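# Open the narrow cabinet's top drawer, close all others

## Task

Pull the top drawer of the slim three-drawer cabinet out to its full extent and leave it there; by the end, every other drawer anywhere in the room must be completely closed, no cabinet may be shifted noticeably from its spot, and the robot must not topple or finish leaning.

## Robot and tools

ROBOT. A Dexmate Vega: a three-wheeled mobile base, a torso of three links (thigh, shank, chest) that folds in a Z shape via torso_hip_rad, torso_knee_rad and torso_waist_rad, two 7-joint arms with two-finger grippers, and a head with pan and two tilts. Chest forward lean equals knee - hip - waist. It begins in the stand preset (hip 0.469, knee 1.617, waist 1.048). Other presets: stand_high 0.78, 1.57, 0.44; lean_20 0.52, 1.05, 0.18; lean_45 0.52, 1.05, -0.26; low_lean_45 0, 0, -0.79 (fold the arms first). Seen from above it is 0.70 m long, 0.63 m wide (0.91 m with arms folded), front edge 0.35 m ahead of the base origin. Arm fold, listing shoulder pitch, shoulder yaw, upper arm roll, elbow, forearm roll, wrist pitch, wrist yaw: left 1, 0.5, -0.6, -2.5, 0, -0.9, 0; right -1, -0.5, 0.6, -2.5, 0, 0.9, 0.

FRAMES. All positions are in metres. Base frame: origin on the floor at the turning centre, 0.185 m behind the front axle; x ahead, y to the left, z up. chest, left_hand and right_hand are printed in this frame. A hand point sits between the fingers, 0.033 m back from the closed tips; the hand's z runs along the fingers, its y is the closing direction, its -x side carries the wrist camera. Printed hand positions grow less accurate at long reach. base_odometry is in the odometry frame (the base frame at scene start), counted from wheel turns, heading in rad, left positive.

TOOL move. Arguments other than cameras form one action; an empty call just reports state and images. Allowed: base and/or joints (with optional speeds, min_time_s), or target alone (optional min_time_s). Parts start together.
- base: a single relative offset from where the base last reported itself. translate_m: metres, forward positive, -2 to 2. strafe_m: metres, left positive, -2 to 2 (heading may drift up to ~0.02 rad). rotate_rad: radians, counter-clockwise positive, -3.2 to 3.2. Front wheels first steer to the new direction (~0.5 s, up to 1.1 s).
- joints: a dictionary of absolute angles in rad, keyed by joint name. Ranges: torso_hip_rad 0 to 1.57; torso_knee_rad 0 to 3.141; torso_waist_rad -1.57 to 1.57; shoulder pitch ±3.041 (left: positive lowers the arm; right: negative lowers it); left_shoulder_yaw_rad -0.423 to 1.523, right -1.523 to 0.423; upper arm roll and forearm roll ±3.041; elbow -3.041 to 0.214 (0 straight, negative bends up); wrist pitch ±1.366 (left positive tips down, right negative tips down); left_wrist_yaw_rad -1.348 to 1.087, right -1.087 to 1.348 (positive turns left); grippers 0 (shut) to 0.785 per finger; head_pan_rad ±2.792; head_tilt_rad ±1.483; head_camera_tilt_rad -1.483 to 1.378. Joints left out may keep pushing toward old targets.
- target: an absolute hand pose in the base frame: side ("left"/"right"), x, y, z in m (-3 to 3), pitch_deg (-30 to 95; 90 fingers down, 0 level), heading_deg (0 fingers forward, counter-clockwise positive), roll_deg (default 0, positive is clockwise seen from behind the hand), headings and rolls -360 to 360, line_only true to demand a straight path. It is checked against the robot's own body only, not the room, with the robot at rest. A long move may end "short (part of ...)": resend it.
- speeds: top speed for this action's base motion, keyed like base: translate_m 0.04 to 0.5 m/s (default 0.3), strafe_m 0.04 to 0.3, rotate_rad 0.1 to 0.6 rad/s.
- min_time_s: 0.1 to 8 s, the minimum duration of arm and head motions.
- cameras: list from head_camera, left_wrist_camera, right_wrist_camera, all; [] for none. Images may lag the state slightly; the pictures line gives their order.

TOOL wait: seconds 0 to 10, optional cameras; the robot keeps its current commands.
TOOL zoom_image: camera plus region [x0, y0, x1, y1] in pixels from the top-left, at most 504 by 504, of that camera's newest image (head 896x560, wrists 672x420).
TOOL finished_scene: scene (1 to 3) ends the scene for good; call nothing more in that reply.

RESULTS. move reads done or the worst status. base_status, joint_status: done, off_target (resting off target, may still push), contact_stop (arm pushed near full torque ~0.6 s; the whole group - torso, one arm - halts and drops targets), time_out, not_followed (safety check withheld arm targets; see cause:), limit_stop_at_motor_heat, unfinished. Hand status: reached (within 10 mm and 2 degrees), short with the error, or refused with a reason. turned_by_wheels and turned_by_imu give rotation in rad since the last report; an IMU turn above 0.03 rad after a straight or sideways drive means the base probably struck something. A time_out, or a count near 0.000, means the base was blocked or a wheel could not steer. base_tilt gives forward/right lean in degrees (±2 error). Torques are per arm joint; Motor temperatures are per arm joint; on_its_own lists uncommanded actions. A refused call cancels the later move, wait and finished_scene calls in that reply; an invalid one (unknown key) does not.

GRIPPER. Open pads form a V: gap about 0.24 x angle - 0.002 m at the hand point. The gripper angle does not prove a grasp.

CAUTIONS. Nothing prevents tipping over. The base keeps driving into furniture; bump at default speed or slower, and never go fast with the chest far forward or a load held out. Do not shove cabinets out of place or slam drawers. Keep the arms from hitting or squeezing each other, gripper included. Under joints, only contact stops an arm meeting the body; unfolding near a table can shove the robot back. Contact torque at a joint limit (shoulders 141, upper arm roll and elbow 75.2, forearm and wrist 23.5 N m) causes a 10 s arm fault. Pressing or holding stretched out heats motors; at 80 °C the arm stops for 30 to 60 s. After any stop, move the arm clear first. Keep head_tilt_rad at or below 0 and head_camera_tilt_rad between -1.1 and 0.9 while panning.

Each tool is called after "Request:" as name(argument=value, ...), one argument or row to a line, values as JSON.

## Session

Request:
move(
  cameras=["all"],
)

Scene clock: 0.00 s.
Joint torques (N m): no reading
Motor temperatures (°C): left_arm=[31 31 31 26 40 35 41] | right_arm=[30 27 33 31 36 36 33]
base_odometry: x=+0.000 y=+0.000 heading=+0.000
turned_by_wheels: +0.000
turned_by_imu: +0.000
base_tilt: forward=+0.0 right=+0.8
base_status: not commanded
joint_positions: torso_hip_rad=+0.469 torso_knee_rad=+1.617 torso_waist_rad=+1.048 left_shoulder_pitch_rad=+2.217 left_shoulder_yaw_rad=-0.014 left_upper_arm_roll_rad=-0.004 left_elbow_rad=-1.080 left_forearm_roll_rad=+0.010 left_wrist_pitch_rad=-0.495 left_wrist_yaw_rad=-0.006 left_gripper_rad=+0.005 right_shoulder_pitch_rad=-2.194 right_shoulder_yaw_rad=-0.002 right_upper_arm_roll_rad=+0.006 right_elbow_rad=-1.112 right_forearm_roll_rad=+0.018 right_wrist_pitch_rad=+0.493 right_wrist_yaw_rad=-0.008 right_gripper_rad=+0.005 head_pan_rad=+0.000 head_tilt_rad=+0.000 head_camera_tilt_rad=+0.000
joint_status: not commanded
chest: x=-0.0111 y=+0.0000 z=+1.4155 quat_wxyz=(+0.999, +0.000, +0.050, +0.000) (m; base frame)
left_hand: x=+0.1501 y=+0.2220 z=+0.6144 quat_wxyz=(+0.402, -0.001, +0.915, -0.004) pitch_deg=+42.6 heading_deg=-0.5 roll_deg=-0.7 back=up (m; base frame)
right_hand: x=+0.1852 y=-0.2398 z=+0.6293 quat_wxyz=(+0.427, +0.011, +0.904, -0.007) pitch_deg=+39.4 heading_deg=-1.6 roll_deg=-0.3 back=up (m; base frame)
pictures: head_camera, left_wrist_camera, right_wrist_camera

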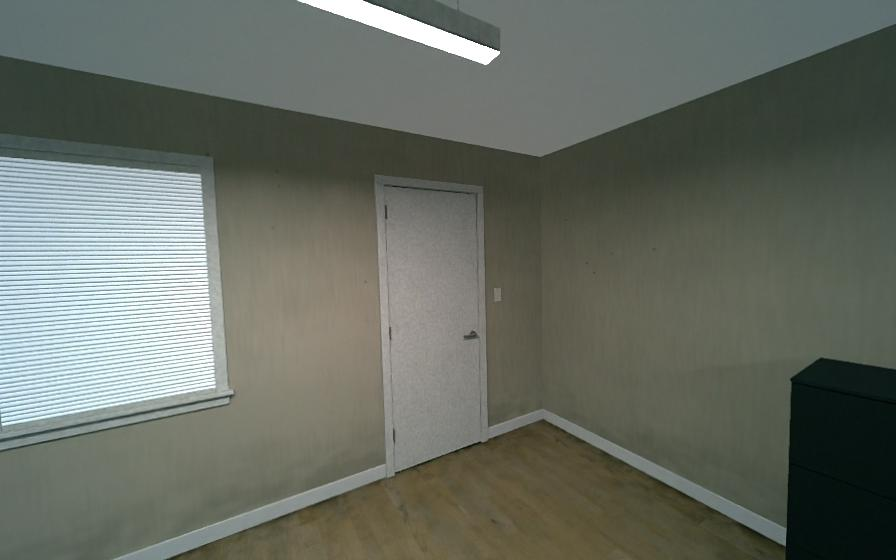

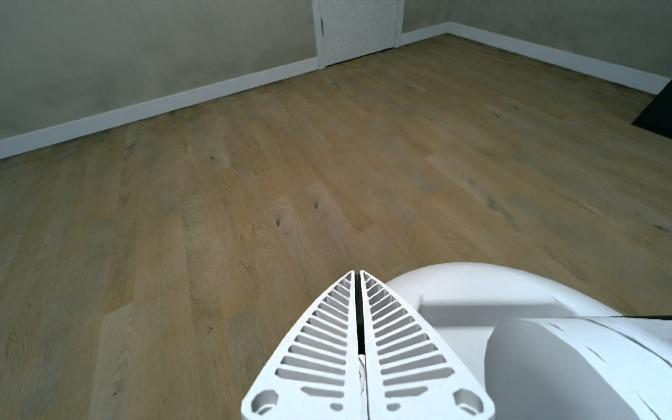

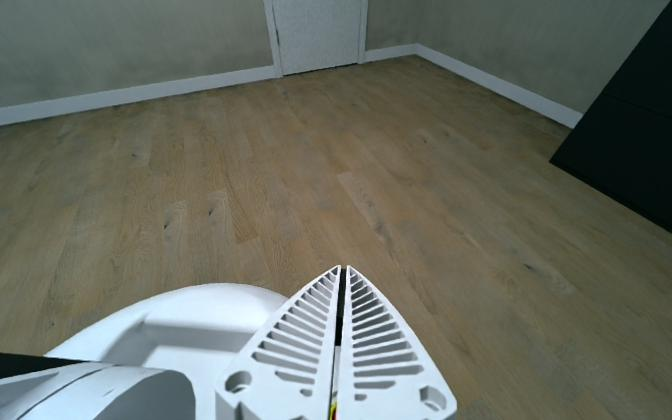

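Request:
move(
  joints={"head_pan_rad": -1.2, "head_camera_tilt_rad": 0.35},
  cameras=["head_camera"],
)

Request:
move(
  joints={"head_pan_rad": -2.4, "head_camera_tilt_rad": 0.35},
  cameras=["head_camera"],
)

Request:
move(
  joints={"head_pan_rad": 1.5, "head_camera_tilt_rad": 0.35},
  cameras=["head_camera"],
)

Request:
move(
  joints={"head_pan_rad": 2.6, "head_camera_tilt_rad": 0.35},
  cameras=["head_camera"],
)

Scene clock: 1.73 s.
Joint torques (N m): left_arm=[6.16 1.03 -1.81 -1.62 -0.05 -1.31 0.33] | right_arm=[-5.53 -0.04 0.66 -1.9 0.05 2.15 -0.07]
move: done
base_odometry: x=+0.000 y=+0.000 heading=+0.000
turned_by_wheels: +0.000
turned_by_imu: +0.000
base_tilt: forward=+0.1 right=+0.7
base_status: not commanded
joint_positions: torso_hip_rad=+0.469 torso_knee_rad=+1.617 torso_waist_rad=+1.048 left_shoulder_pitch_rad=+2.217 left_shoulder_yaw_rad=-0.014 left_upper_arm_roll_rad=-0.004 left_elbow_rad=-1.080 left_forearm_roll_rad=+0.010 left_wrist_pitch_rad=-0.495 left_wrist_yaw_rad=-0.006 left_gripper_rad=+0.005 right_shoulder_pitch_rad=-2.194 right_shoulder_yaw_rad=-0.002 right_upper_arm_roll_rad=+0.006 right_elbow_rad=-1.112 right_forearm_roll_rad=+0.018 right_wrist_pitch_rad=+0.493 right_wrist_yaw_rad=-0.008 right_gripper_rad=+0.005 head_pan_rad=-1.200 head_tilt_rad=+0.000 head_camera_tilt_rad=+0.350
joint_status: all done
chest: x=-0.0111 y=+0.0000 z=+1.4155 quat_wxyz=(+0.999, +0.000, +0.050, +0.000) (m; base frame)
left_hand: x=+0.1501 y=+0.2220 z=+0.6144 quat_wxyz=(+0.402, -0.001, +0.915, -0.004) pitch_deg=+42.6 heading_deg=-0.5 roll_deg=-0.7 back=up (m; base frame)
right_hand: x=+0.1852 y=-0.2398 z=+0.6293 quat_wxyz=(+0.427, +0.011, +0.904, -0.007) pitch_deg=+39.4 heading_deg=-1.6 roll_deg=-0.3 back=up (m; base frame)
pictures: head_camera

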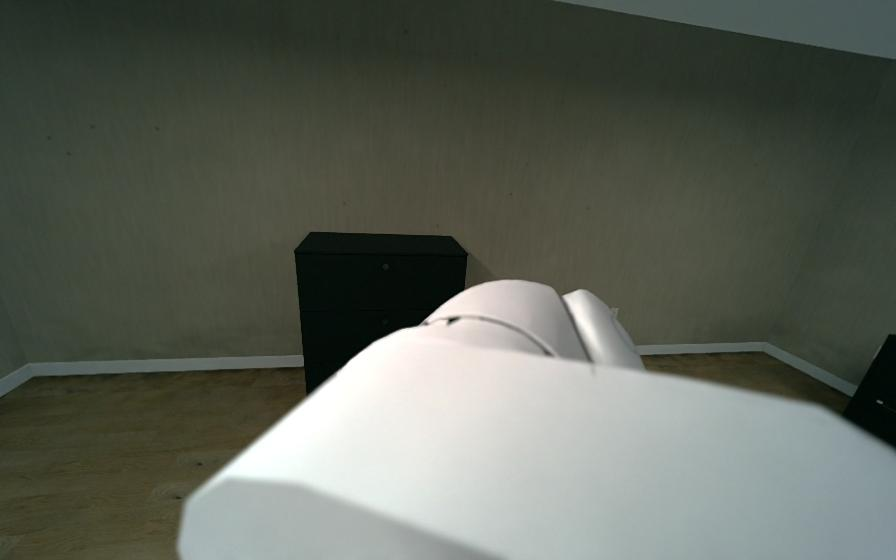

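Scene clock: 3.20 s.
Joint torques (N m): left_arm=[5.75 -0.59 -0.32 -2.01 0.06 -1.59 0.05] | right_arm=[-4.4 -0.17 0.66 -2.63 0.02 1.37 0.1]
move: done
base_odometry: x=+0.000 y=+0.000 heading=+0.000
turned_by_wheels: +0.000
turned_by_imu: +0.000
base_tilt: forward=+0.1 right=+0.7
base_status: not commanded
joint_positions: torso_hip_rad=+0.469 torso_knee_rad=+1.617 torso_waist_rad=+1.048 left_shoulder_pitch_rad=+2.217 left_shoulder_yaw_rad=-0.014 left_upper_arm_roll_rad=-0.004 left_elbow_rad=-1.080 left_forearm_roll_rad=+0.010 left_wrist_pitch_rad=-0.495 left_wrist_yaw_rad=-0.006 left_gripper_rad=+0.005 right_shoulder_pitch_rad=-2.194 right_shoulder_yaw_rad=-0.002 right_upper_arm_roll_rad=+0.006 right_elbow_rad=-1.112 right_forearm_roll_rad=+0.018 right_wrist_pitch_rad=+0.493 right_wrist_yaw_rad=-0.008 right_gripper_rad=+0.005 head_pan_rad=-2.400 head_tilt_rad=+0.000 head_camera_tilt_rad=+0.350
joint_status: all done
chest: x=-0.0111 y=+0.0000 z=+1.4155 quat_wxyz=(+0.999, +0.000, +0.050, +0.000) (m; base frame)
left_hand: x=+0.1501 y=+0.2220 z=+0.6144 quat_wxyz=(+0.402, -0.001, +0.915, -0.004) pitch_deg=+42.6 heading_deg=-0.5 roll_deg=-0.7 back=up (m; base frame)
right_hand: x=+0.1852 y=-0.2398 z=+0.6293 quat_wxyz=(+0.427, +0.011, +0.904, -0.007) pitch_deg=+39.4 heading_deg=-1.6 roll_deg=-0.3 back=up (m; base frame)
pictures: head_camera

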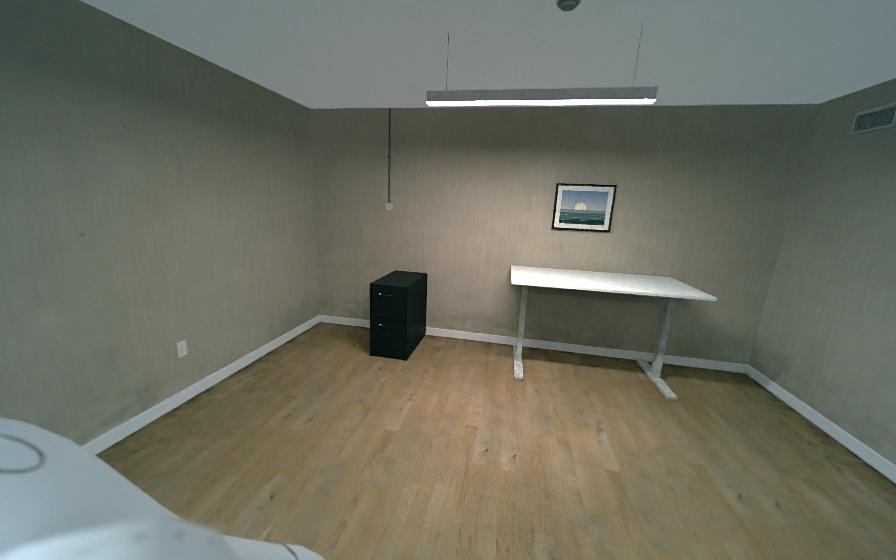

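Scene clock: 6.47 s.
Joint torques (N m): left_arm=[4.93 -0.17 -0.79 -2.51 0.12 -2.21 -0.03] | right_arm=[-4.71 -0.15 0.72 -2.22 0.1 2.05 0.1]
move: done
base_odometry: x=+0.000 y=+0.000 heading=+0.000
turned_by_wheels: +0.000
turned_by_imu: +0.000
base_tilt: forward=+0.0 right=+0.8
base_status: not commanded
joint_positions: torso_hip_rad=+0.469 torso_knee_rad=+1.617 torso_waist_rad=+1.048 left_shoulder_pitch_rad=+2.217 left_shoulder_yaw_rad=-0.014 left_upper_arm_roll_rad=-0.004 left_elbow_rad=-1.080 left_forearm_roll_rad=+0.010 left_wrist_pitch_rad=-0.495 left_wrist_yaw_rad=-0.006 left_gripper_rad=+0.005 right_shoulder_pitch_rad=-2.194 right_shoulder_yaw_rad=-0.002 right_upper_arm_roll_rad=+0.006 right_elbow_rad=-1.112 right_forearm_roll_rad=+0.018 right_wrist_pitch_rad=+0.493 right_wrist_yaw_rad=-0.008 right_gripper_rad=+0.005 head_pan_rad=+1.500 head_tilt_rad=+0.000 head_camera_tilt_rad=+0.350
joint_status: all done
chest: x=-0.0111 y=+0.0000 z=+1.4155 quat_wxyz=(+0.999, +0.000, +0.050, +0.000) (m; base frame)
left_hand: x=+0.1501 y=+0.2220 z=+0.6144 quat_wxyz=(+0.402, -0.001, +0.915, -0.004) pitch_deg=+42.6 heading_deg=-0.5 roll_deg=-0.7 back=up (m; base frame)
right_hand: x=+0.1852 y=-0.2398 z=+0.6293 quat_wxyz=(+0.427, +0.011, +0.904, -0.007) pitch_deg=+39.4 heading_deg=-1.6 roll_deg=-0.3 back=up (m; base frame)
pictures: head_camera

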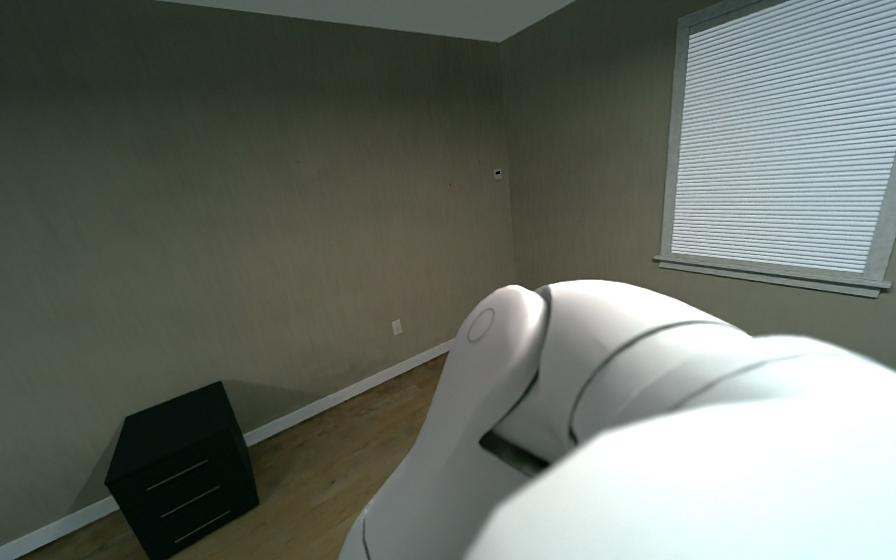

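Scene clock: 7.87 s.
Joint torques (N m): left_arm=[7.25 -0.39 -1.26 -2.21 0.07 -2.1 -0.21] | right_arm=[-5 -1.94 0.52 -2.73 0.01 2.5 -0.06]
move: done
base_odometry: x=+0.000 y=+0.000 heading=+0.000
turned_by_wheels: +0.000
turned_by_imu: +0.000
base_tilt: forward=+0.0 right=+0.7
base_status: not commanded
joint_positions: torso_hip_rad=+0.469 torso_knee_rad=+1.617 torso_waist_rad=+1.048 left_shoulder_pitch_rad=+2.217 left_shoulder_yaw_rad=-0.014 left_upper_arm_roll_rad=-0.004 left_elbow_rad=-1.080 left_forearm_roll_rad=+0.010 left_wrist_pitch_rad=-0.495 left_wrist_yaw_rad=-0.006 left_gripper_rad=+0.005 right_shoulder_pitch_rad=-2.194 right_shoulder_yaw_rad=-0.002 right_upper_arm_roll_rad=+0.006 right_elbow_rad=-1.112 right_forearm_roll_rad=+0.018 right_wrist_pitch_rad=+0.493 right_wrist_yaw_rad=-0.008 right_gripper_rad=+0.005 head_pan_rad=+2.600 head_tilt_rad=+0.000 head_camera_tilt_rad=+0.350
joint_status: all done
chest: x=-0.0111 y=+0.0000 z=+1.4155 quat_wxyz=(+0.999, +0.000, +0.050, +0.000) (m; base frame)
left_hand: x=+0.1501 y=+0.2220 z=+0.6144 quat_wxyz=(+0.402, -0.001, +0.915, -0.004) pitch_deg=+42.6 heading_deg=-0.5 roll_deg=-0.7 back=up (m; base frame)
right_hand: x=+0.1852 y=-0.2398 z=+0.6293 quat_wxyz=(+0.427, +0.011, +0.904, -0.007) pitch_deg=+39.4 heading_deg=-1.6 roll_deg=-0.3 back=up (m; base frame)
pictures: head_camera

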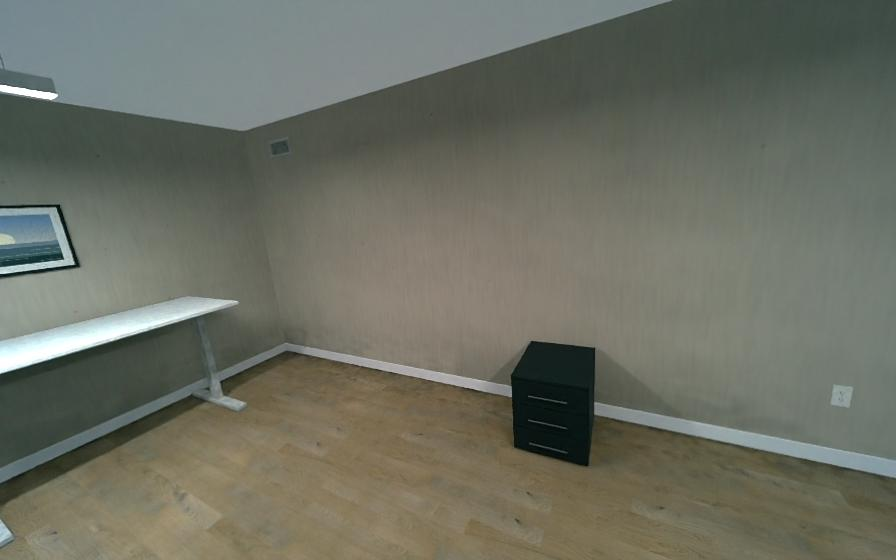

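Request:
zoom_image(
  camera="head_camera",
  region=[480, 320, 640, 480],
)

Scaled by 3.150 from the camera's 896x560 image, which has a finer 960x600 frame.

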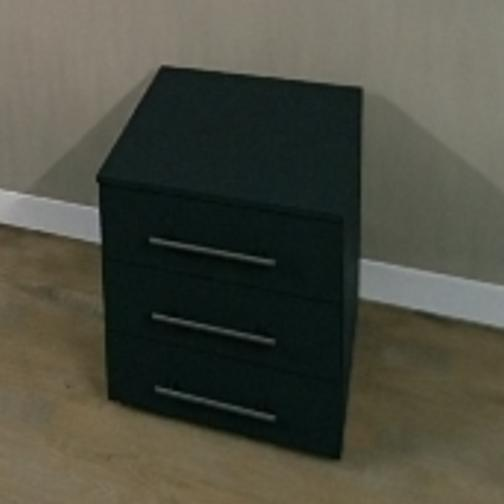

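Request:
move(
  base={"rotate_rad": -1.2},
  joints={"head_pan_rad": 0, "head_camera_tilt_rad": 0.35},
  cameras=["head_camera"],
)

Request:
zoom_image(
  camera="head_camera",
  region=[200, 150, 600, 450],
)

Scene clock: 12.10 s.
Joint torques (N m): left_arm=[5.53 -1.51 -0.65 -2.68 0.14 -1.7 -0.42] | right_arm=[-4.57 -0.23 0.13 -2.43 0.23 1.78 0.02]
move: done
base_odometry: x=+0.001 y=+0.001 heading=-1.203
turned_by_wheels: -1.203
turned_by_imu: -1.197
base_tilt: forward=+0.0 right=+0.7
base_status: done
joint_positions: torso_hip_rad=+0.469 torso_knee_rad=+1.617 torso_waist_rad=+1.048 left_shoulder_pitch_rad=+2.217 left_shoulder_yaw_rad=-0.014 left_upper_arm_roll_rad=-0.004 left_elbow_rad=-1.080 left_forearm_roll_rad=+0.010 left_wrist_pitch_rad=-0.495 left_wrist_yaw_rad=-0.006 left_gripper_rad=+0.005 right_shoulder_pitch_rad=-2.194 right_shoulder_yaw_rad=-0.002 right_upper_arm_roll_rad=+0.006 right_elbow_rad=-1.112 right_forearm_roll_rad=+0.018 right_wrist_pitch_rad=+0.493 right_wrist_yaw_rad=-0.008 right_gripper_rad=+0.005 head_pan_rad=+0.000 head_tilt_rad=+0.000 head_camera_tilt_rad=+0.350
joint_status: all done
chest: x=-0.0111 y=+0.0000 z=+1.4155 quat_wxyz=(+0.999, +0.000, +0.050, +0.000) (m; base frame)
left_hand: x=+0.1501 y=+0.2220 z=+0.6144 quat_wxyz=(+0.402, -0.001, +0.915, -0.004) pitch_deg=+42.6 heading_deg=-0.5 roll_deg=-0.7 back=up (m; base frame)
right_hand: x=+0.1852 y=-0.2398 z=+0.6293 quat_wxyz=(+0.427, +0.011, +0.904, -0.007) pitch_deg=+39.4 heading_deg=-1.6 roll_deg=-0.3 back=up (m; base frame)
pictures: head_camera

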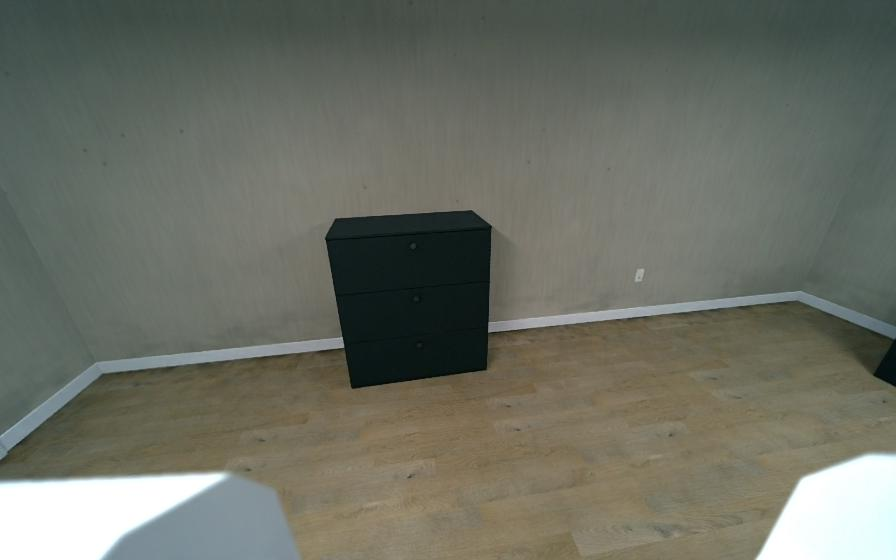

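Scaled by 1.260 from the camera's 896x560 image, which has a finer 960x600 frame.

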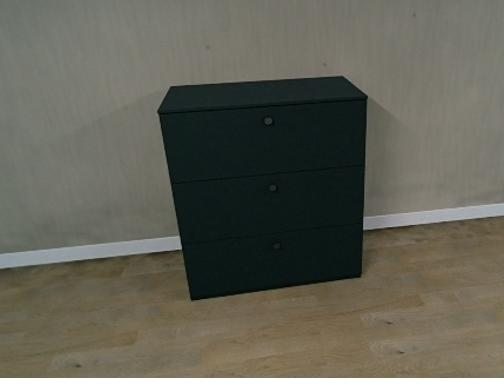

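Request:
move(
  base={"rotate_rad": -2.78},
  joints={"head_camera_tilt_rad": 0.5},
  cameras=["head_camera"],
)

Request:
zoom_image(
  camera="head_camera",
  region=[300, 200, 600, 500],
)

Scene clock: 18.23 s.
Joint torques (N m): left_arm=[5.83 -0.25 -0.49 -2.08 0.12 -1.47 -0.12] | right_arm=[-5.39 -2.75 0.75 -1.65 0.08 1.82 0.13]
move: done
base_odometry: x=+0.003 y=-0.001 heading=+2.292
turned_by_wheels: -2.788
turned_by_imu: -2.772
base_tilt: forward=+0.0 right=+0.7
base_status: done
joint_positions: torso_hip_rad=+0.469 torso_knee_rad=+1.617 torso_waist_rad=+1.048 left_shoulder_pitch_rad=+2.217 left_shoulder_yaw_rad=-0.014 left_upper_arm_roll_rad=-0.004 left_elbow_rad=-1.080 left_forearm_roll_rad=+0.010 left_wrist_pitch_rad=-0.495 left_wrist_yaw_rad=-0.006 left_gripper_rad=+0.005 right_shoulder_pitch_rad=-2.194 right_shoulder_yaw_rad=-0.002 right_upper_arm_roll_rad=+0.006 right_elbow_rad=-1.112 right_forearm_roll_rad=+0.018 right_wrist_pitch_rad=+0.493 right_wrist_yaw_rad=-0.008 right_gripper_rad=+0.005 head_pan_rad=+0.000 head_tilt_rad=+0.000 head_camera_tilt_rad=+0.500
joint_status: all done
chest: x=-0.0111 y=+0.0000 z=+1.4155 quat_wxyz=(+0.999, +0.000, +0.050, +0.000) (m; base frame)
left_hand: x=+0.1501 y=+0.2220 z=+0.6144 quat_wxyz=(+0.402, -0.001, +0.915, -0.004) pitch_deg=+42.6 heading_deg=-0.5 roll_deg=-0.7 back=up (m; base frame)
right_hand: x=+0.1852 y=-0.2398 z=+0.6293 quat_wxyz=(+0.427, +0.011, +0.904, -0.007) pitch_deg=+39.4 heading_deg=-1.6 roll_deg=-0.3 back=up (m; base frame)
pictures: head_camera

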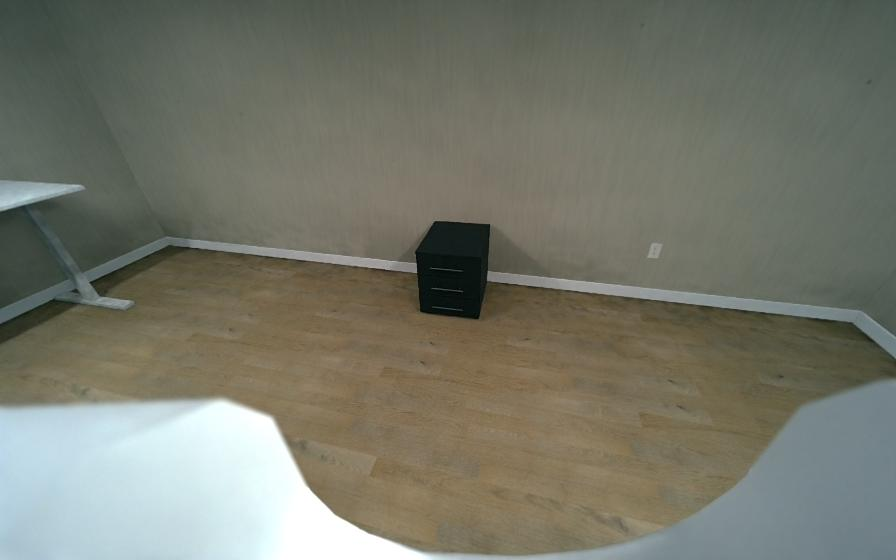

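Scaled by 1.680 from the camera's 896x560 image, which has a finer 960x600 frame.

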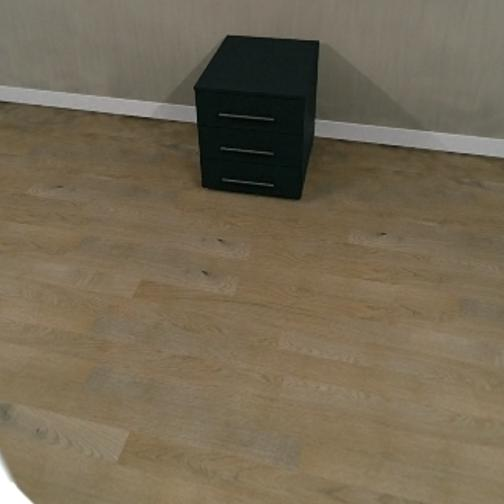

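Request:
move(
  base={"translate_m": 0.6},
  joints={"torso_hip_rad": 0.52, "torso_knee_rad": 1.05, "torso_waist_rad": 0.18, "head_camera_tilt_rad": 0.3},
  cameras=["all"],
)

Scene clock: 24.13 s.
Joint torques (N m): left_arm=[12 -1.06 -1.31 -0.39 0.26 -1.77 -0.15] | right_arm=[-10.26 -1.4 0.5 -0.72 0.02 1.62 -0.02]
move: done
base_odometry: x=-0.394 y=+0.449 heading=+2.291
turned_by_wheels: -0.001
turned_by_imu: -0.003
base_tilt: forward=+0.0 right=+0.8
base_status: done
joint_positions: torso_hip_rad=+0.520 torso_knee_rad=+1.050 torso_waist_rad=+0.180 left_shoulder_pitch_rad=+2.217 left_shoulder_yaw_rad=-0.014 left_upper_arm_roll_rad=-0.004 left_elbow_rad=-1.080 left_forearm_roll_rad=+0.010 left_wrist_pitch_rad=-0.495 left_wrist_yaw_rad=-0.006 left_gripper_rad=+0.005 right_shoulder_pitch_rad=-2.194 right_shoulder_yaw_rad=-0.002 right_upper_arm_roll_rad=+0.006 right_elbow_rad=-1.112 right_forearm_roll_rad=+0.018 right_wrist_pitch_rad=+0.493 right_wrist_yaw_rad=-0.008 right_gripper_rad=+0.005 head_pan_rad=+0.000 head_tilt_rad=+0.000 head_camera_tilt_rad=+0.300
joint_status: all done
chest: x=-0.1368 y=+0.0000 z=+1.2996 quat_wxyz=(+0.985, +0.000, +0.174, +0.000) (m; base frame)
left_hand: x=-0.1787 y=+0.2220 z=+0.4835 quat_wxyz=(+0.285, -0.002, +0.959, -0.004) pitch_deg=+56.9 heading_deg=-0.7 roll_deg=-0.9 back=up (m; base frame)
right_hand: x=-0.1411 y=-0.2398 z=+0.4893 quat_wxyz=(+0.311, +0.010, +0.950, -0.008) pitch_deg=+53.7 heading_deg=-2.1 roll_deg=-0.9 back=up (m; base frame)
pictures: head_camera, left_wrist_camera, right_wrist_camera

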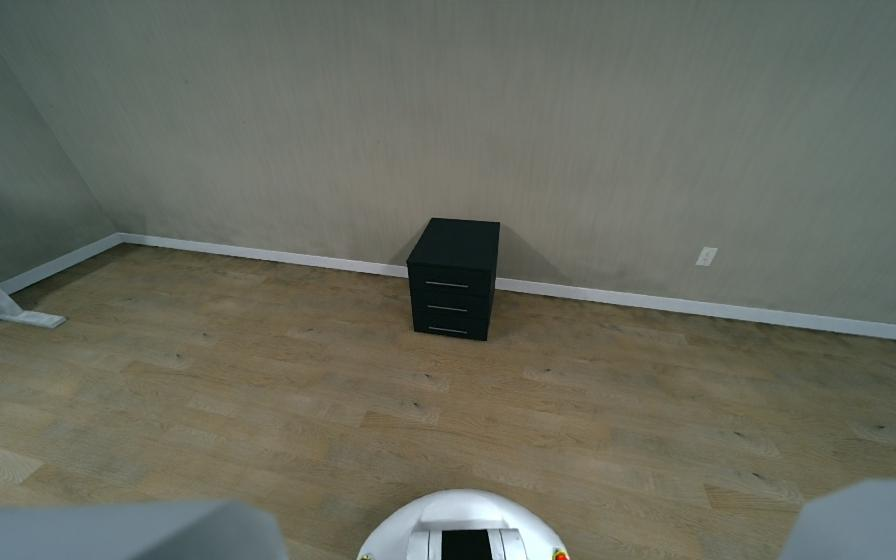

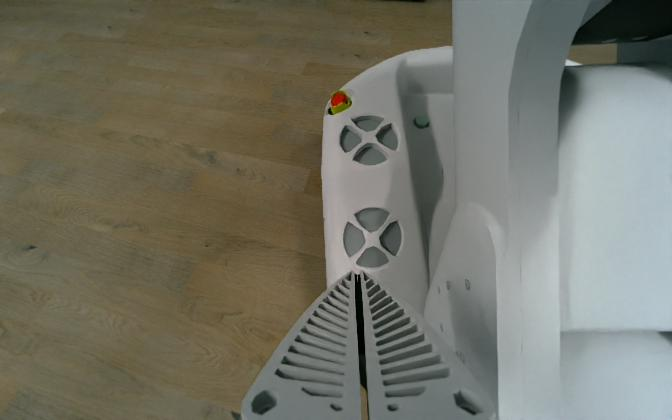

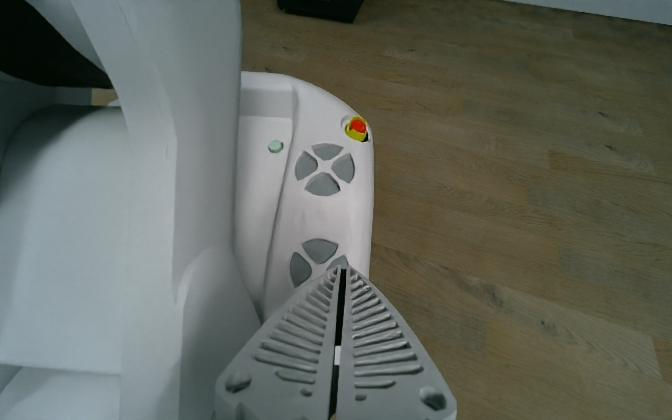

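Request:
move(
  base={"rotate_rad": -0.165},
  joints={"torso_hip_rad": 0.2, "torso_knee_rad": 1.3, "torso_waist_rad": 0.5, "head_camera_tilt_rad": 0.2},
  cameras=["all"],
)

Request:
zoom_image(
  camera="head_camera",
  region=[220, 150, 520, 400],
)

Scene clock: 27.67 s.
Joint torques (N m): left_arm=[17.5 0.21 -0.98 0.92 0.13 -1.38 -0.13] | right_arm=[-16.52 -0.71 0.42 1.78 0.12 1.46 0.02]
move: done
base_odometry: x=-0.394 y=+0.449 heading=+2.126
turned_by_wheels: -0.165
turned_by_imu: -0.166
base_tilt: forward=+0.0 right=+0.7
base_status: done
joint_positions: torso_hip_rad=+0.200 torso_knee_rad=+1.300 torso_waist_rad=+0.500 left_shoulder_pitch_rad=+2.217 left_shoulder_yaw_rad=-0.014 left_upper_arm_roll_rad=-0.004 left_elbow_rad=-1.080 left_forearm_roll_rad=+0.010 left_wrist_pitch_rad=-0.495 left_wrist_yaw_rad=-0.006 left_gripper_rad=+0.005 right_shoulder_pitch_rad=-2.194 right_shoulder_yaw_rad=-0.002 right_upper_arm_roll_rad=+0.006 right_elbow_rad=-1.112 right_forearm_roll_rad=+0.018 right_wrist_pitch_rad=+0.493 right_wrist_yaw_rad=-0.008 right_gripper_rad=+0.005 head_pan_rad=+0.000 head_tilt_rad=+0.000 head_camera_tilt_rad=+0.200
joint_status: all done
chest: x=+0.2418 y=+0.0000 z=+1.2701 quat_wxyz=(+0.955, +0.000, +0.296, +0.000) (m; base frame)
left_hand: x=-0.0007 y=+0.2220 z=+0.4897 quat_wxyz=(+0.163, -0.002, +0.987, -0.004) pitch_deg=+71.2 heading_deg=-1.1 roll_deg=-1.4 back=up (m; base frame)
right_hand: x=+0.0372 y=-0.2398 z=+0.4861 quat_wxyz=(+0.190, +0.009, +0.982, -0.010) pitch_deg=+68.0 heading_deg=-3.4 roll_deg=-2.4 back=up (m; base frame)
pictures: head_camera, left_wrist_camera, right_wrist_camera

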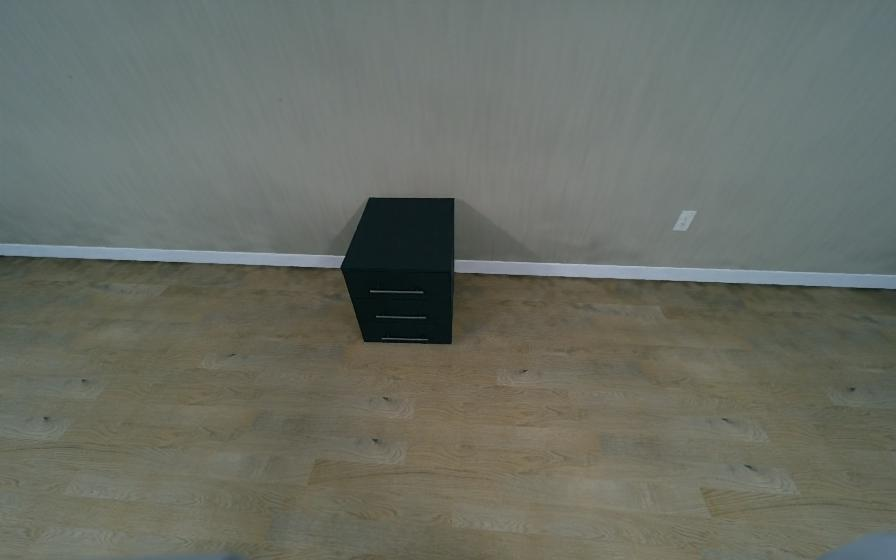

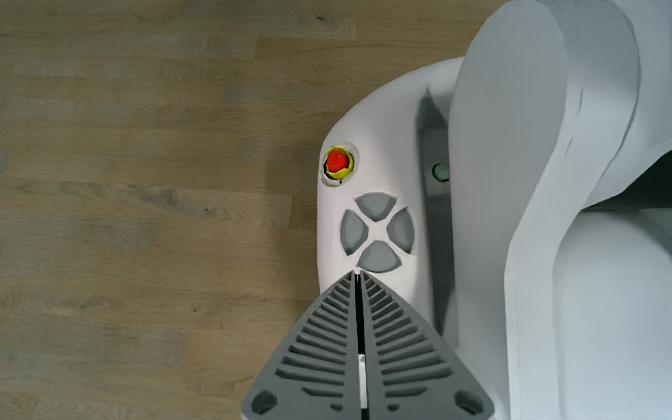

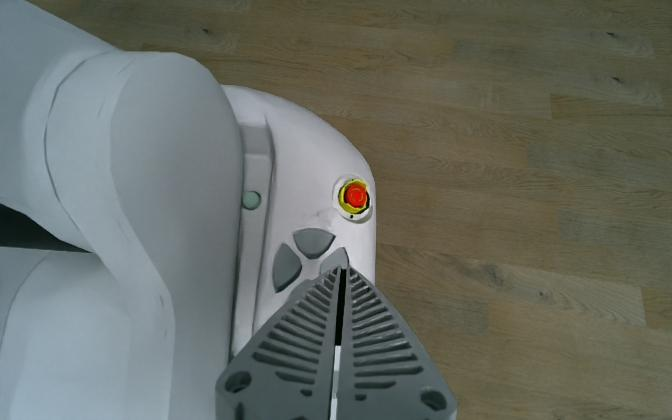

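Scaled by 1.680 from the camera's 896x560 image, which has a finer 960x600 frame.

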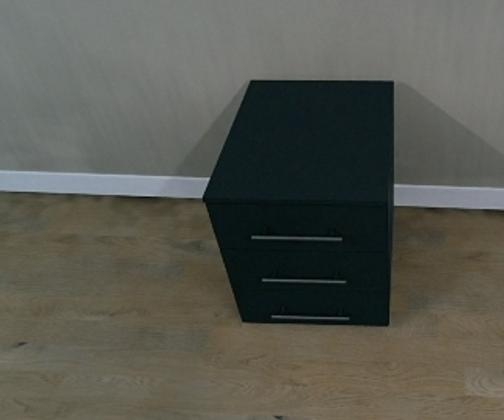

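Request:
move(
  joints={"right_shoulder_pitch_rad": -1, "right_shoulder_yaw_rad": -0.5, "right_upper_arm_roll_rad": 0.6, "right_elbow_rad": -2.5, "right_forearm_roll_rad": 0, "right_wrist_pitch_rad": 0.9, "right_wrist_yaw_rad": 0},
)

Request:
move(
  target={"side": "left", "x": 0.6, "y": 0.22, "z": 0.65, "pitch_deg": 45, "heading_deg": 0, "roll_deg": 90},
  cameras=["all"],
)

Scene clock: 36.40 s.
Joint torques (N m): left_arm=[17.43 0.64 -1.01 1.38 0 -0.53 -0.13] | right_arm=[18.7 -8.04 6.97 -1.95 0.5 -1.06 -0.42]
move: done
base_odometry: x=-0.394 y=+0.449 heading=+2.126
turned_by_wheels: +0.000
turned_by_imu: +0.000
base_tilt: forward=+0.1 right=+0.7
base_status: not commanded
joint_positions: torso_hip_rad=+0.200 torso_knee_rad=+1.300 torso_waist_rad=+0.500 left_shoulder_pitch_rad=+2.217 left_shoulder_yaw_rad=-0.014 left_upper_arm_roll_rad=-0.004 left_elbow_rad=-1.080 left_forearm_roll_rad=+0.010 left_wrist_pitch_rad=-0.495 left_wrist_yaw_rad=-0.006 left_gripper_rad=+0.005 right_shoulder_pitch_rad=-1.004 right_shoulder_yaw_rad=-0.498 right_upper_arm_roll_rad=+0.598 right_elbow_rad=-2.496 right_forearm_roll_rad=+0.000 right_wrist_pitch_rad=+0.899 right_wrist_yaw_rad=+0.000 right_gripper_rad=+0.005 head_pan_rad=+0.000 head_tilt_rad=+0.000 head_camera_tilt_rad=+0.200
joint_status: all done
chest: x=+0.2418 y=+0.0000 z=+1.2701 quat_wxyz=(+0.955, +0.000, +0.296, +0.000) (m; base frame)
left_hand: x=-0.0007 y=+0.2220 z=+0.4897 quat_wxyz=(+0.163, -0.002, +0.987, -0.004) pitch_deg=+71.2 heading_deg=-1.1 roll_deg=-1.4 back=up (m; base frame)
right_hand: x=+0.3841 y=-0.1730 z=+1.5168 quat_wxyz=(+0.913, -0.274, -0.174, -0.249) pitch_deg=-52.2 heading_deg=+107.1 roll_deg=+42.4 back=down (m; base frame)
pictures: none

Scene clock: 43.40 s.
Joint torques (N m): left_arm=[-4.58 3.48 0.38 -7.29 0.58 1.59 -0.19] | right_arm=[18.43 -7.84 7.48 -2.56 0.58 -0.95 -0.63]
move: done
base_odometry: x=-0.394 y=+0.449 heading=+2.126
turned_by_wheels: +0.000
turned_by_imu: +0.000
base_tilt: forward=+0.1 right=+0.8
base_status: not commanded
joint_positions: torso_hip_rad=+0.200 torso_knee_rad=+1.300 torso_waist_rad=+0.500 left_shoulder_pitch_rad=+1.724 left_shoulder_yaw_rad=+0.258 left_upper_arm_roll_rad=+0.181 left_elbow_rad=-2.085 left_forearm_roll_rad=-1.709 left_wrist_pitch_rad=-0.282 left_wrist_yaw_rad=+0.505 left_gripper_rad=+0.005 right_shoulder_pitch_rad=-1.000 right_shoulder_yaw_rad=-0.500 right_upper_arm_roll_rad=+0.600 right_elbow_rad=-2.500 right_forearm_roll_rad=+0.000 right_wrist_pitch_rad=+0.900 right_wrist_yaw_rad=+0.000 right_gripper_rad=+0.005 head_pan_rad=+0.000 head_tilt_rad=+0.000 head_camera_tilt_rad=+0.200
joint_status: not commanded
chest: x=+0.2418 y=+0.0000 z=+1.2701 quat_wxyz=(+0.955, +0.000, +0.296, +0.000) (m; base frame)
left_hand: x=+0.5989 y=+0.2214 z=+0.6489 quat_wxyz=(+0.272, -0.653, +0.654, -0.269) pitch_deg=+45.1 heading_deg=+0.3 roll_deg=-89.6 (m; base frame)
left_hand_status: reached (checked arc [a long move; over the whole arc the hand travels 0.71 m to end 0.62 m from its start, up to 0.15 m off the straight line; left_forearm_roll_rad turns most, 1.72 rad; on the way or at its end the hand turns up to 93 deg from its attitude at the start], planned for 5.7 s): 2 mm and 0.3 deg off.
right_hand: x=+0.3808 y=-0.1713 z=+1.5168 quat_wxyz=(+0.911, -0.275, -0.178, -0.249) pitch_deg=-51.8 heading_deg=+107.6 roll_deg=+41.8 back=down (m; base frame)
pictures: head_camera, left_wrist_camera, right_wrist_camera

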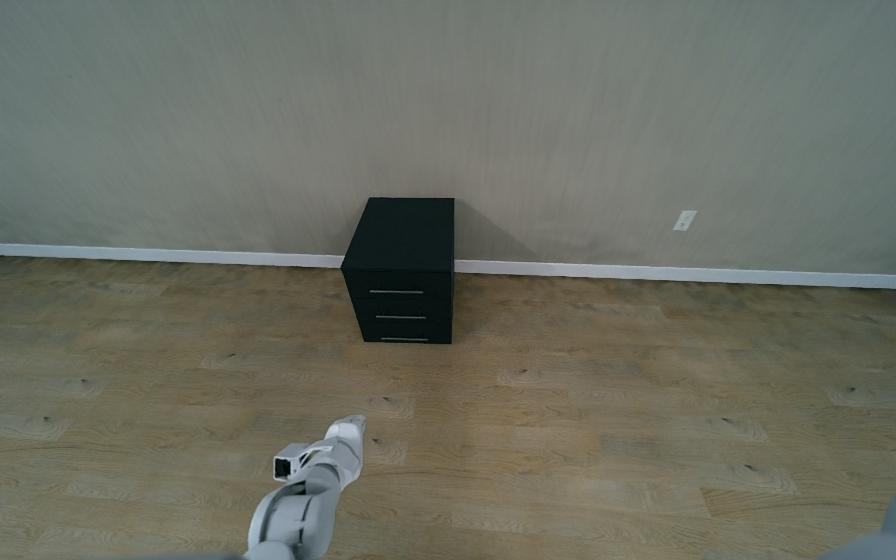

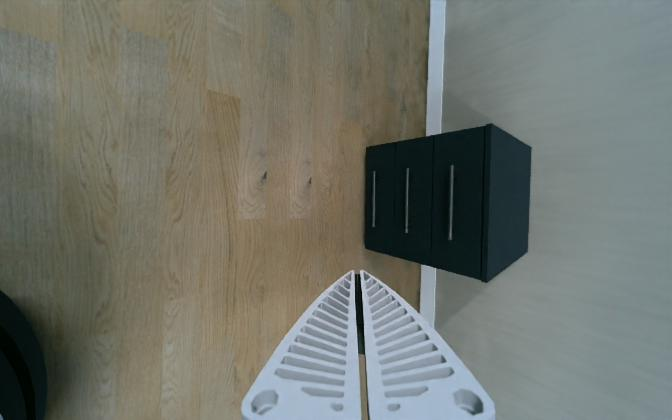

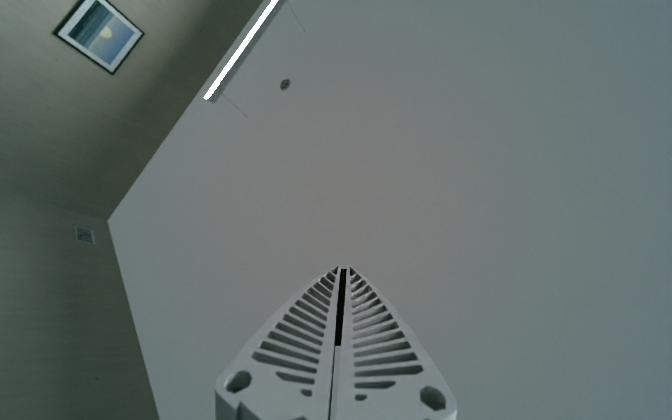

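Request:
move(
  base={"translate_m": 0.3},
  joints={"torso_hip_rad": 0.1, "torso_knee_rad": 0.9, "torso_waist_rad": 0.0, "head_camera_tilt_rad": 0.0, "left_shoulder_pitch_rad": 1.5, "left_gripper_rad": 0.5},
  cameras=["head_camera", "left_wrist_camera"],
)

Scene clock: 47.63 s.
Joint torques (N m): left_arm=[-7.69 3.37 0.57 -7.11 0.69 0.37 -0.35] | right_arm=[17.42 -8.19 7.61 -3.7 0.87 -0.9 -0.92]
move: done
base_odometry: x=-0.552 y=+0.704 heading=+2.125
turned_by_wheels: -0.001
turned_by_imu: -0.001
base_tilt: forward=+0.1 right=+0.8
base_status: done
joint_positions: torso_hip_rad=+0.100 torso_knee_rad=+0.900 torso_waist_rad=+0.000 left_shoulder_pitch_rad=+1.501 left_shoulder_yaw_rad=+0.258 left_upper_arm_roll_rad=+0.182 left_elbow_rad=-2.088 left_forearm_roll_rad=-1.713 left_wrist_pitch_rad=-0.282 left_wrist_yaw_rad=+0.507 left_gripper_rad=+0.500 right_shoulder_pitch_rad=-1.000 right_shoulder_yaw_rad=-0.500 right_upper_arm_roll_rad=+0.600 right_elbow_rad=-2.500 right_forearm_roll_rad=+0.000 right_wrist_pitch_rad=+0.900 right_wrist_yaw_rad=+0.000 right_gripper_rad=+0.005 head_pan_rad=+0.000 head_tilt_rad=+0.000 head_camera_tilt_rad=+0.000
joint_status: all done
chest: x=+0.2155 y=+0.0000 z=+1.1369 quat_wxyz=(+0.921, +0.000, +0.389, +0.000) (m; base frame)
left_hand: x=+0.5873 y=+0.2201 z=+0.5249 quat_wxyz=(+0.278, -0.650, +0.650, -0.278) pitch_deg=+43.7 heading_deg=+0.0 roll_deg=-90.0 (m; base frame)
right_hand: x=+0.4007 y=-0.1712 z=+1.3511 quat_wxyz=(+0.925, -0.299, -0.086, -0.221) pitch_deg=-53.8 heading_deg=+92.7 roll_deg=+60.4 back=down (m; base frame)
pictures: head_camera, left_wrist_camera

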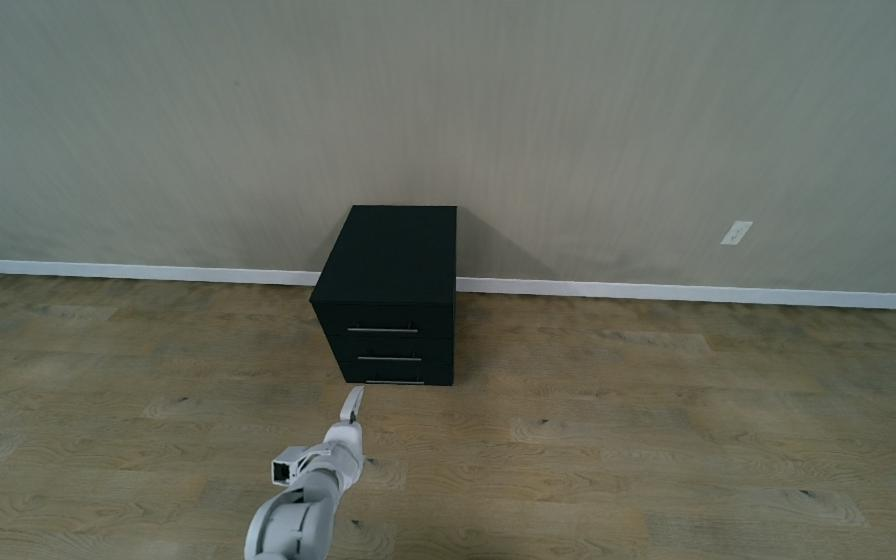

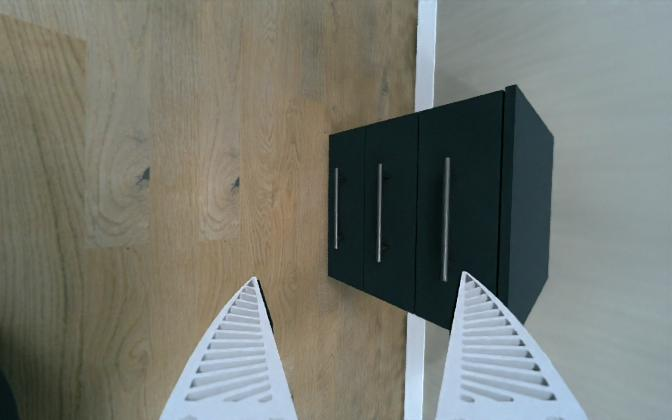

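Request:
move(
  target={"side": "left", "x": 0.65, "y": 0.204, "z": 0.455, "pitch_deg": 30, "heading_deg": 0, "roll_deg": -90},
  cameras=["head_camera", "left_wrist_camera"],
)

Request:
move(
  base={"translate_m": 0.15},
  cameras=["head_camera", "left_wrist_camera"],
)

Scene clock: 52.37 s.
Joint torques (N m): left_arm=[-8.92 -2.21 1.03 -4.24 0.5 0.1 -1.2] | right_arm=[16.79 -7.58 8.05 -3.09 0.64 -1.31 -0.78]
move: done
base_odometry: x=-0.552 y=+0.704 heading=+2.125
turned_by_wheels: +0.000
turned_by_imu: +0.000
base_tilt: forward=+0.1 right=+0.8
base_status: not commanded
joint_positions: torso_hip_rad=+0.100 torso_knee_rad=+0.900 torso_waist_rad=+0.000 left_shoulder_pitch_rad=+1.251 left_shoulder_yaw_rad=+0.158 left_upper_arm_roll_rad=+0.243 left_elbow_rad=-1.505 left_forearm_roll_rad=-1.748 left_wrist_pitch_rad=-0.229 left_wrist_yaw_rad=-0.060 left_gripper_rad=+0.500 right_shoulder_pitch_rad=-1.000 right_shoulder_yaw_rad=-0.500 right_upper_arm_roll_rad=+0.600 right_elbow_rad=-2.500 right_forearm_roll_rad=+0.000 right_wrist_pitch_rad=+0.900 right_wrist_yaw_rad=+0.000 right_gripper_rad=+0.005 head_pan_rad=+0.000 head_tilt_rad=+0.000 head_camera_tilt_rad=+0.000
joint_status: not commanded
chest: x=+0.2155 y=+0.0000 z=+1.1369 quat_wxyz=(+0.921, +0.000, +0.389, +0.000) (m; base frame)
left_hand: x=+0.6495 y=+0.2043 z=+0.4552 quat_wxyz=(+0.353, -0.613, +0.613, -0.353) pitch_deg=+30.1 heading_deg=+0.0 roll_deg=-90.0 (m; base frame)
left_hand_status: reached (straight line, planned for 2.2 s): 1 mm and 0.1 deg off.
right_hand: x=+0.4007 y=-0.1712 z=+1.3511 quat_wxyz=(+0.925, -0.299, -0.086, -0.221) pitch_deg=-53.8 heading_deg=+92.7 roll_deg=+60.4 back=down (m; base frame)
pictures: head_camera, left_wrist_camera

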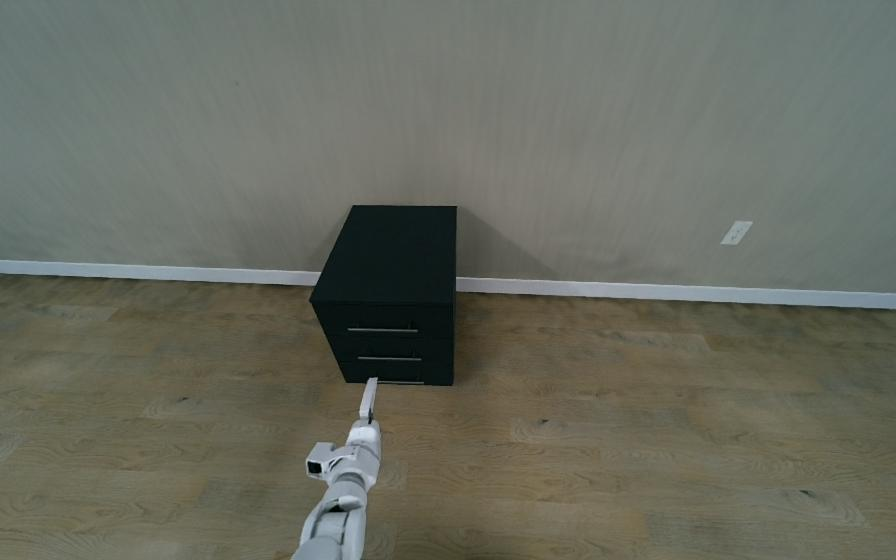

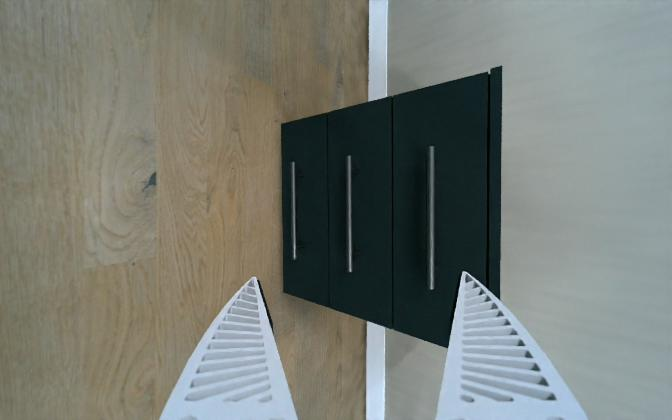

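Scene clock: 54.27 s.
Joint torques (N m): left_arm=[-8.13 -3.18 0.82 -4.85 0.63 -0.39 -1.16] | right_arm=[16.71 -7.19 7.46 -2.94 0.84 -1.22 -0.79]
move: done
base_odometry: x=-0.631 y=+0.831 heading=+2.124
turned_by_wheels: -0.001
turned_by_imu: -0.001
base_tilt: forward=+0.1 right=+0.8
base_status: done
joint_positions: torso_hip_rad=+0.100 torso_knee_rad=+0.900 torso_waist_rad=+0.000 left_shoulder_pitch_rad=+1.249 left_shoulder_yaw_rad=+0.157 left_upper_arm_roll_rad=+0.243 left_elbow_rad=-1.502 left_forearm_roll_rad=-1.749 left_wrist_pitch_rad=-0.229 left_wrist_yaw_rad=-0.063 left_gripper_rad=+0.500 right_shoulder_pitch_rad=-1.000 right_shoulder_yaw_rad=-0.500 right_upper_arm_roll_rad=+0.600 right_elbow_rad=-2.500 right_forearm_roll_rad=+0.000 right_wrist_pitch_rad=+0.900 right_wrist_yaw_rad=+0.000 right_gripper_rad=+0.005 head_pan_rad=+0.000 head_tilt_rad=+0.000 head_camera_tilt_rad=+0.000
joint_status: not commanded
chest: x=+0.2156 y=+0.0000 z=+1.1368 quat_wxyz=(+0.921, +0.000, +0.389, +0.000) (m; base frame)
left_hand: x=+0.6498 y=+0.2042 z=+0.4548 quat_wxyz=(+0.353, -0.612, +0.612, -0.353) pitch_deg=+30.0 heading_deg=+0.0 roll_deg=-90.0 (m; base frame)
right_hand: x=+0.4008 y=-0.1712 z=+1.3510 quat_wxyz=(+0.925, -0.299, -0.086, -0.221) pitch_deg=-53.8 heading_deg=+92.7 roll_deg=+60.5 back=down (m; base frame)
pictures: head_camera, left_wrist_camera

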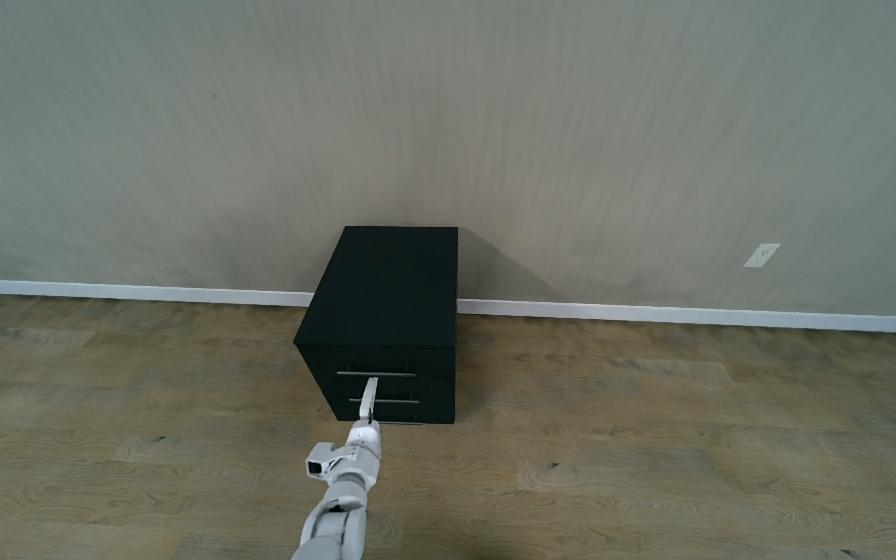

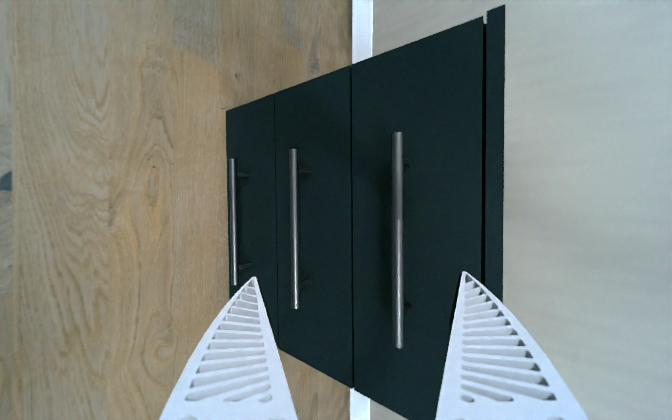

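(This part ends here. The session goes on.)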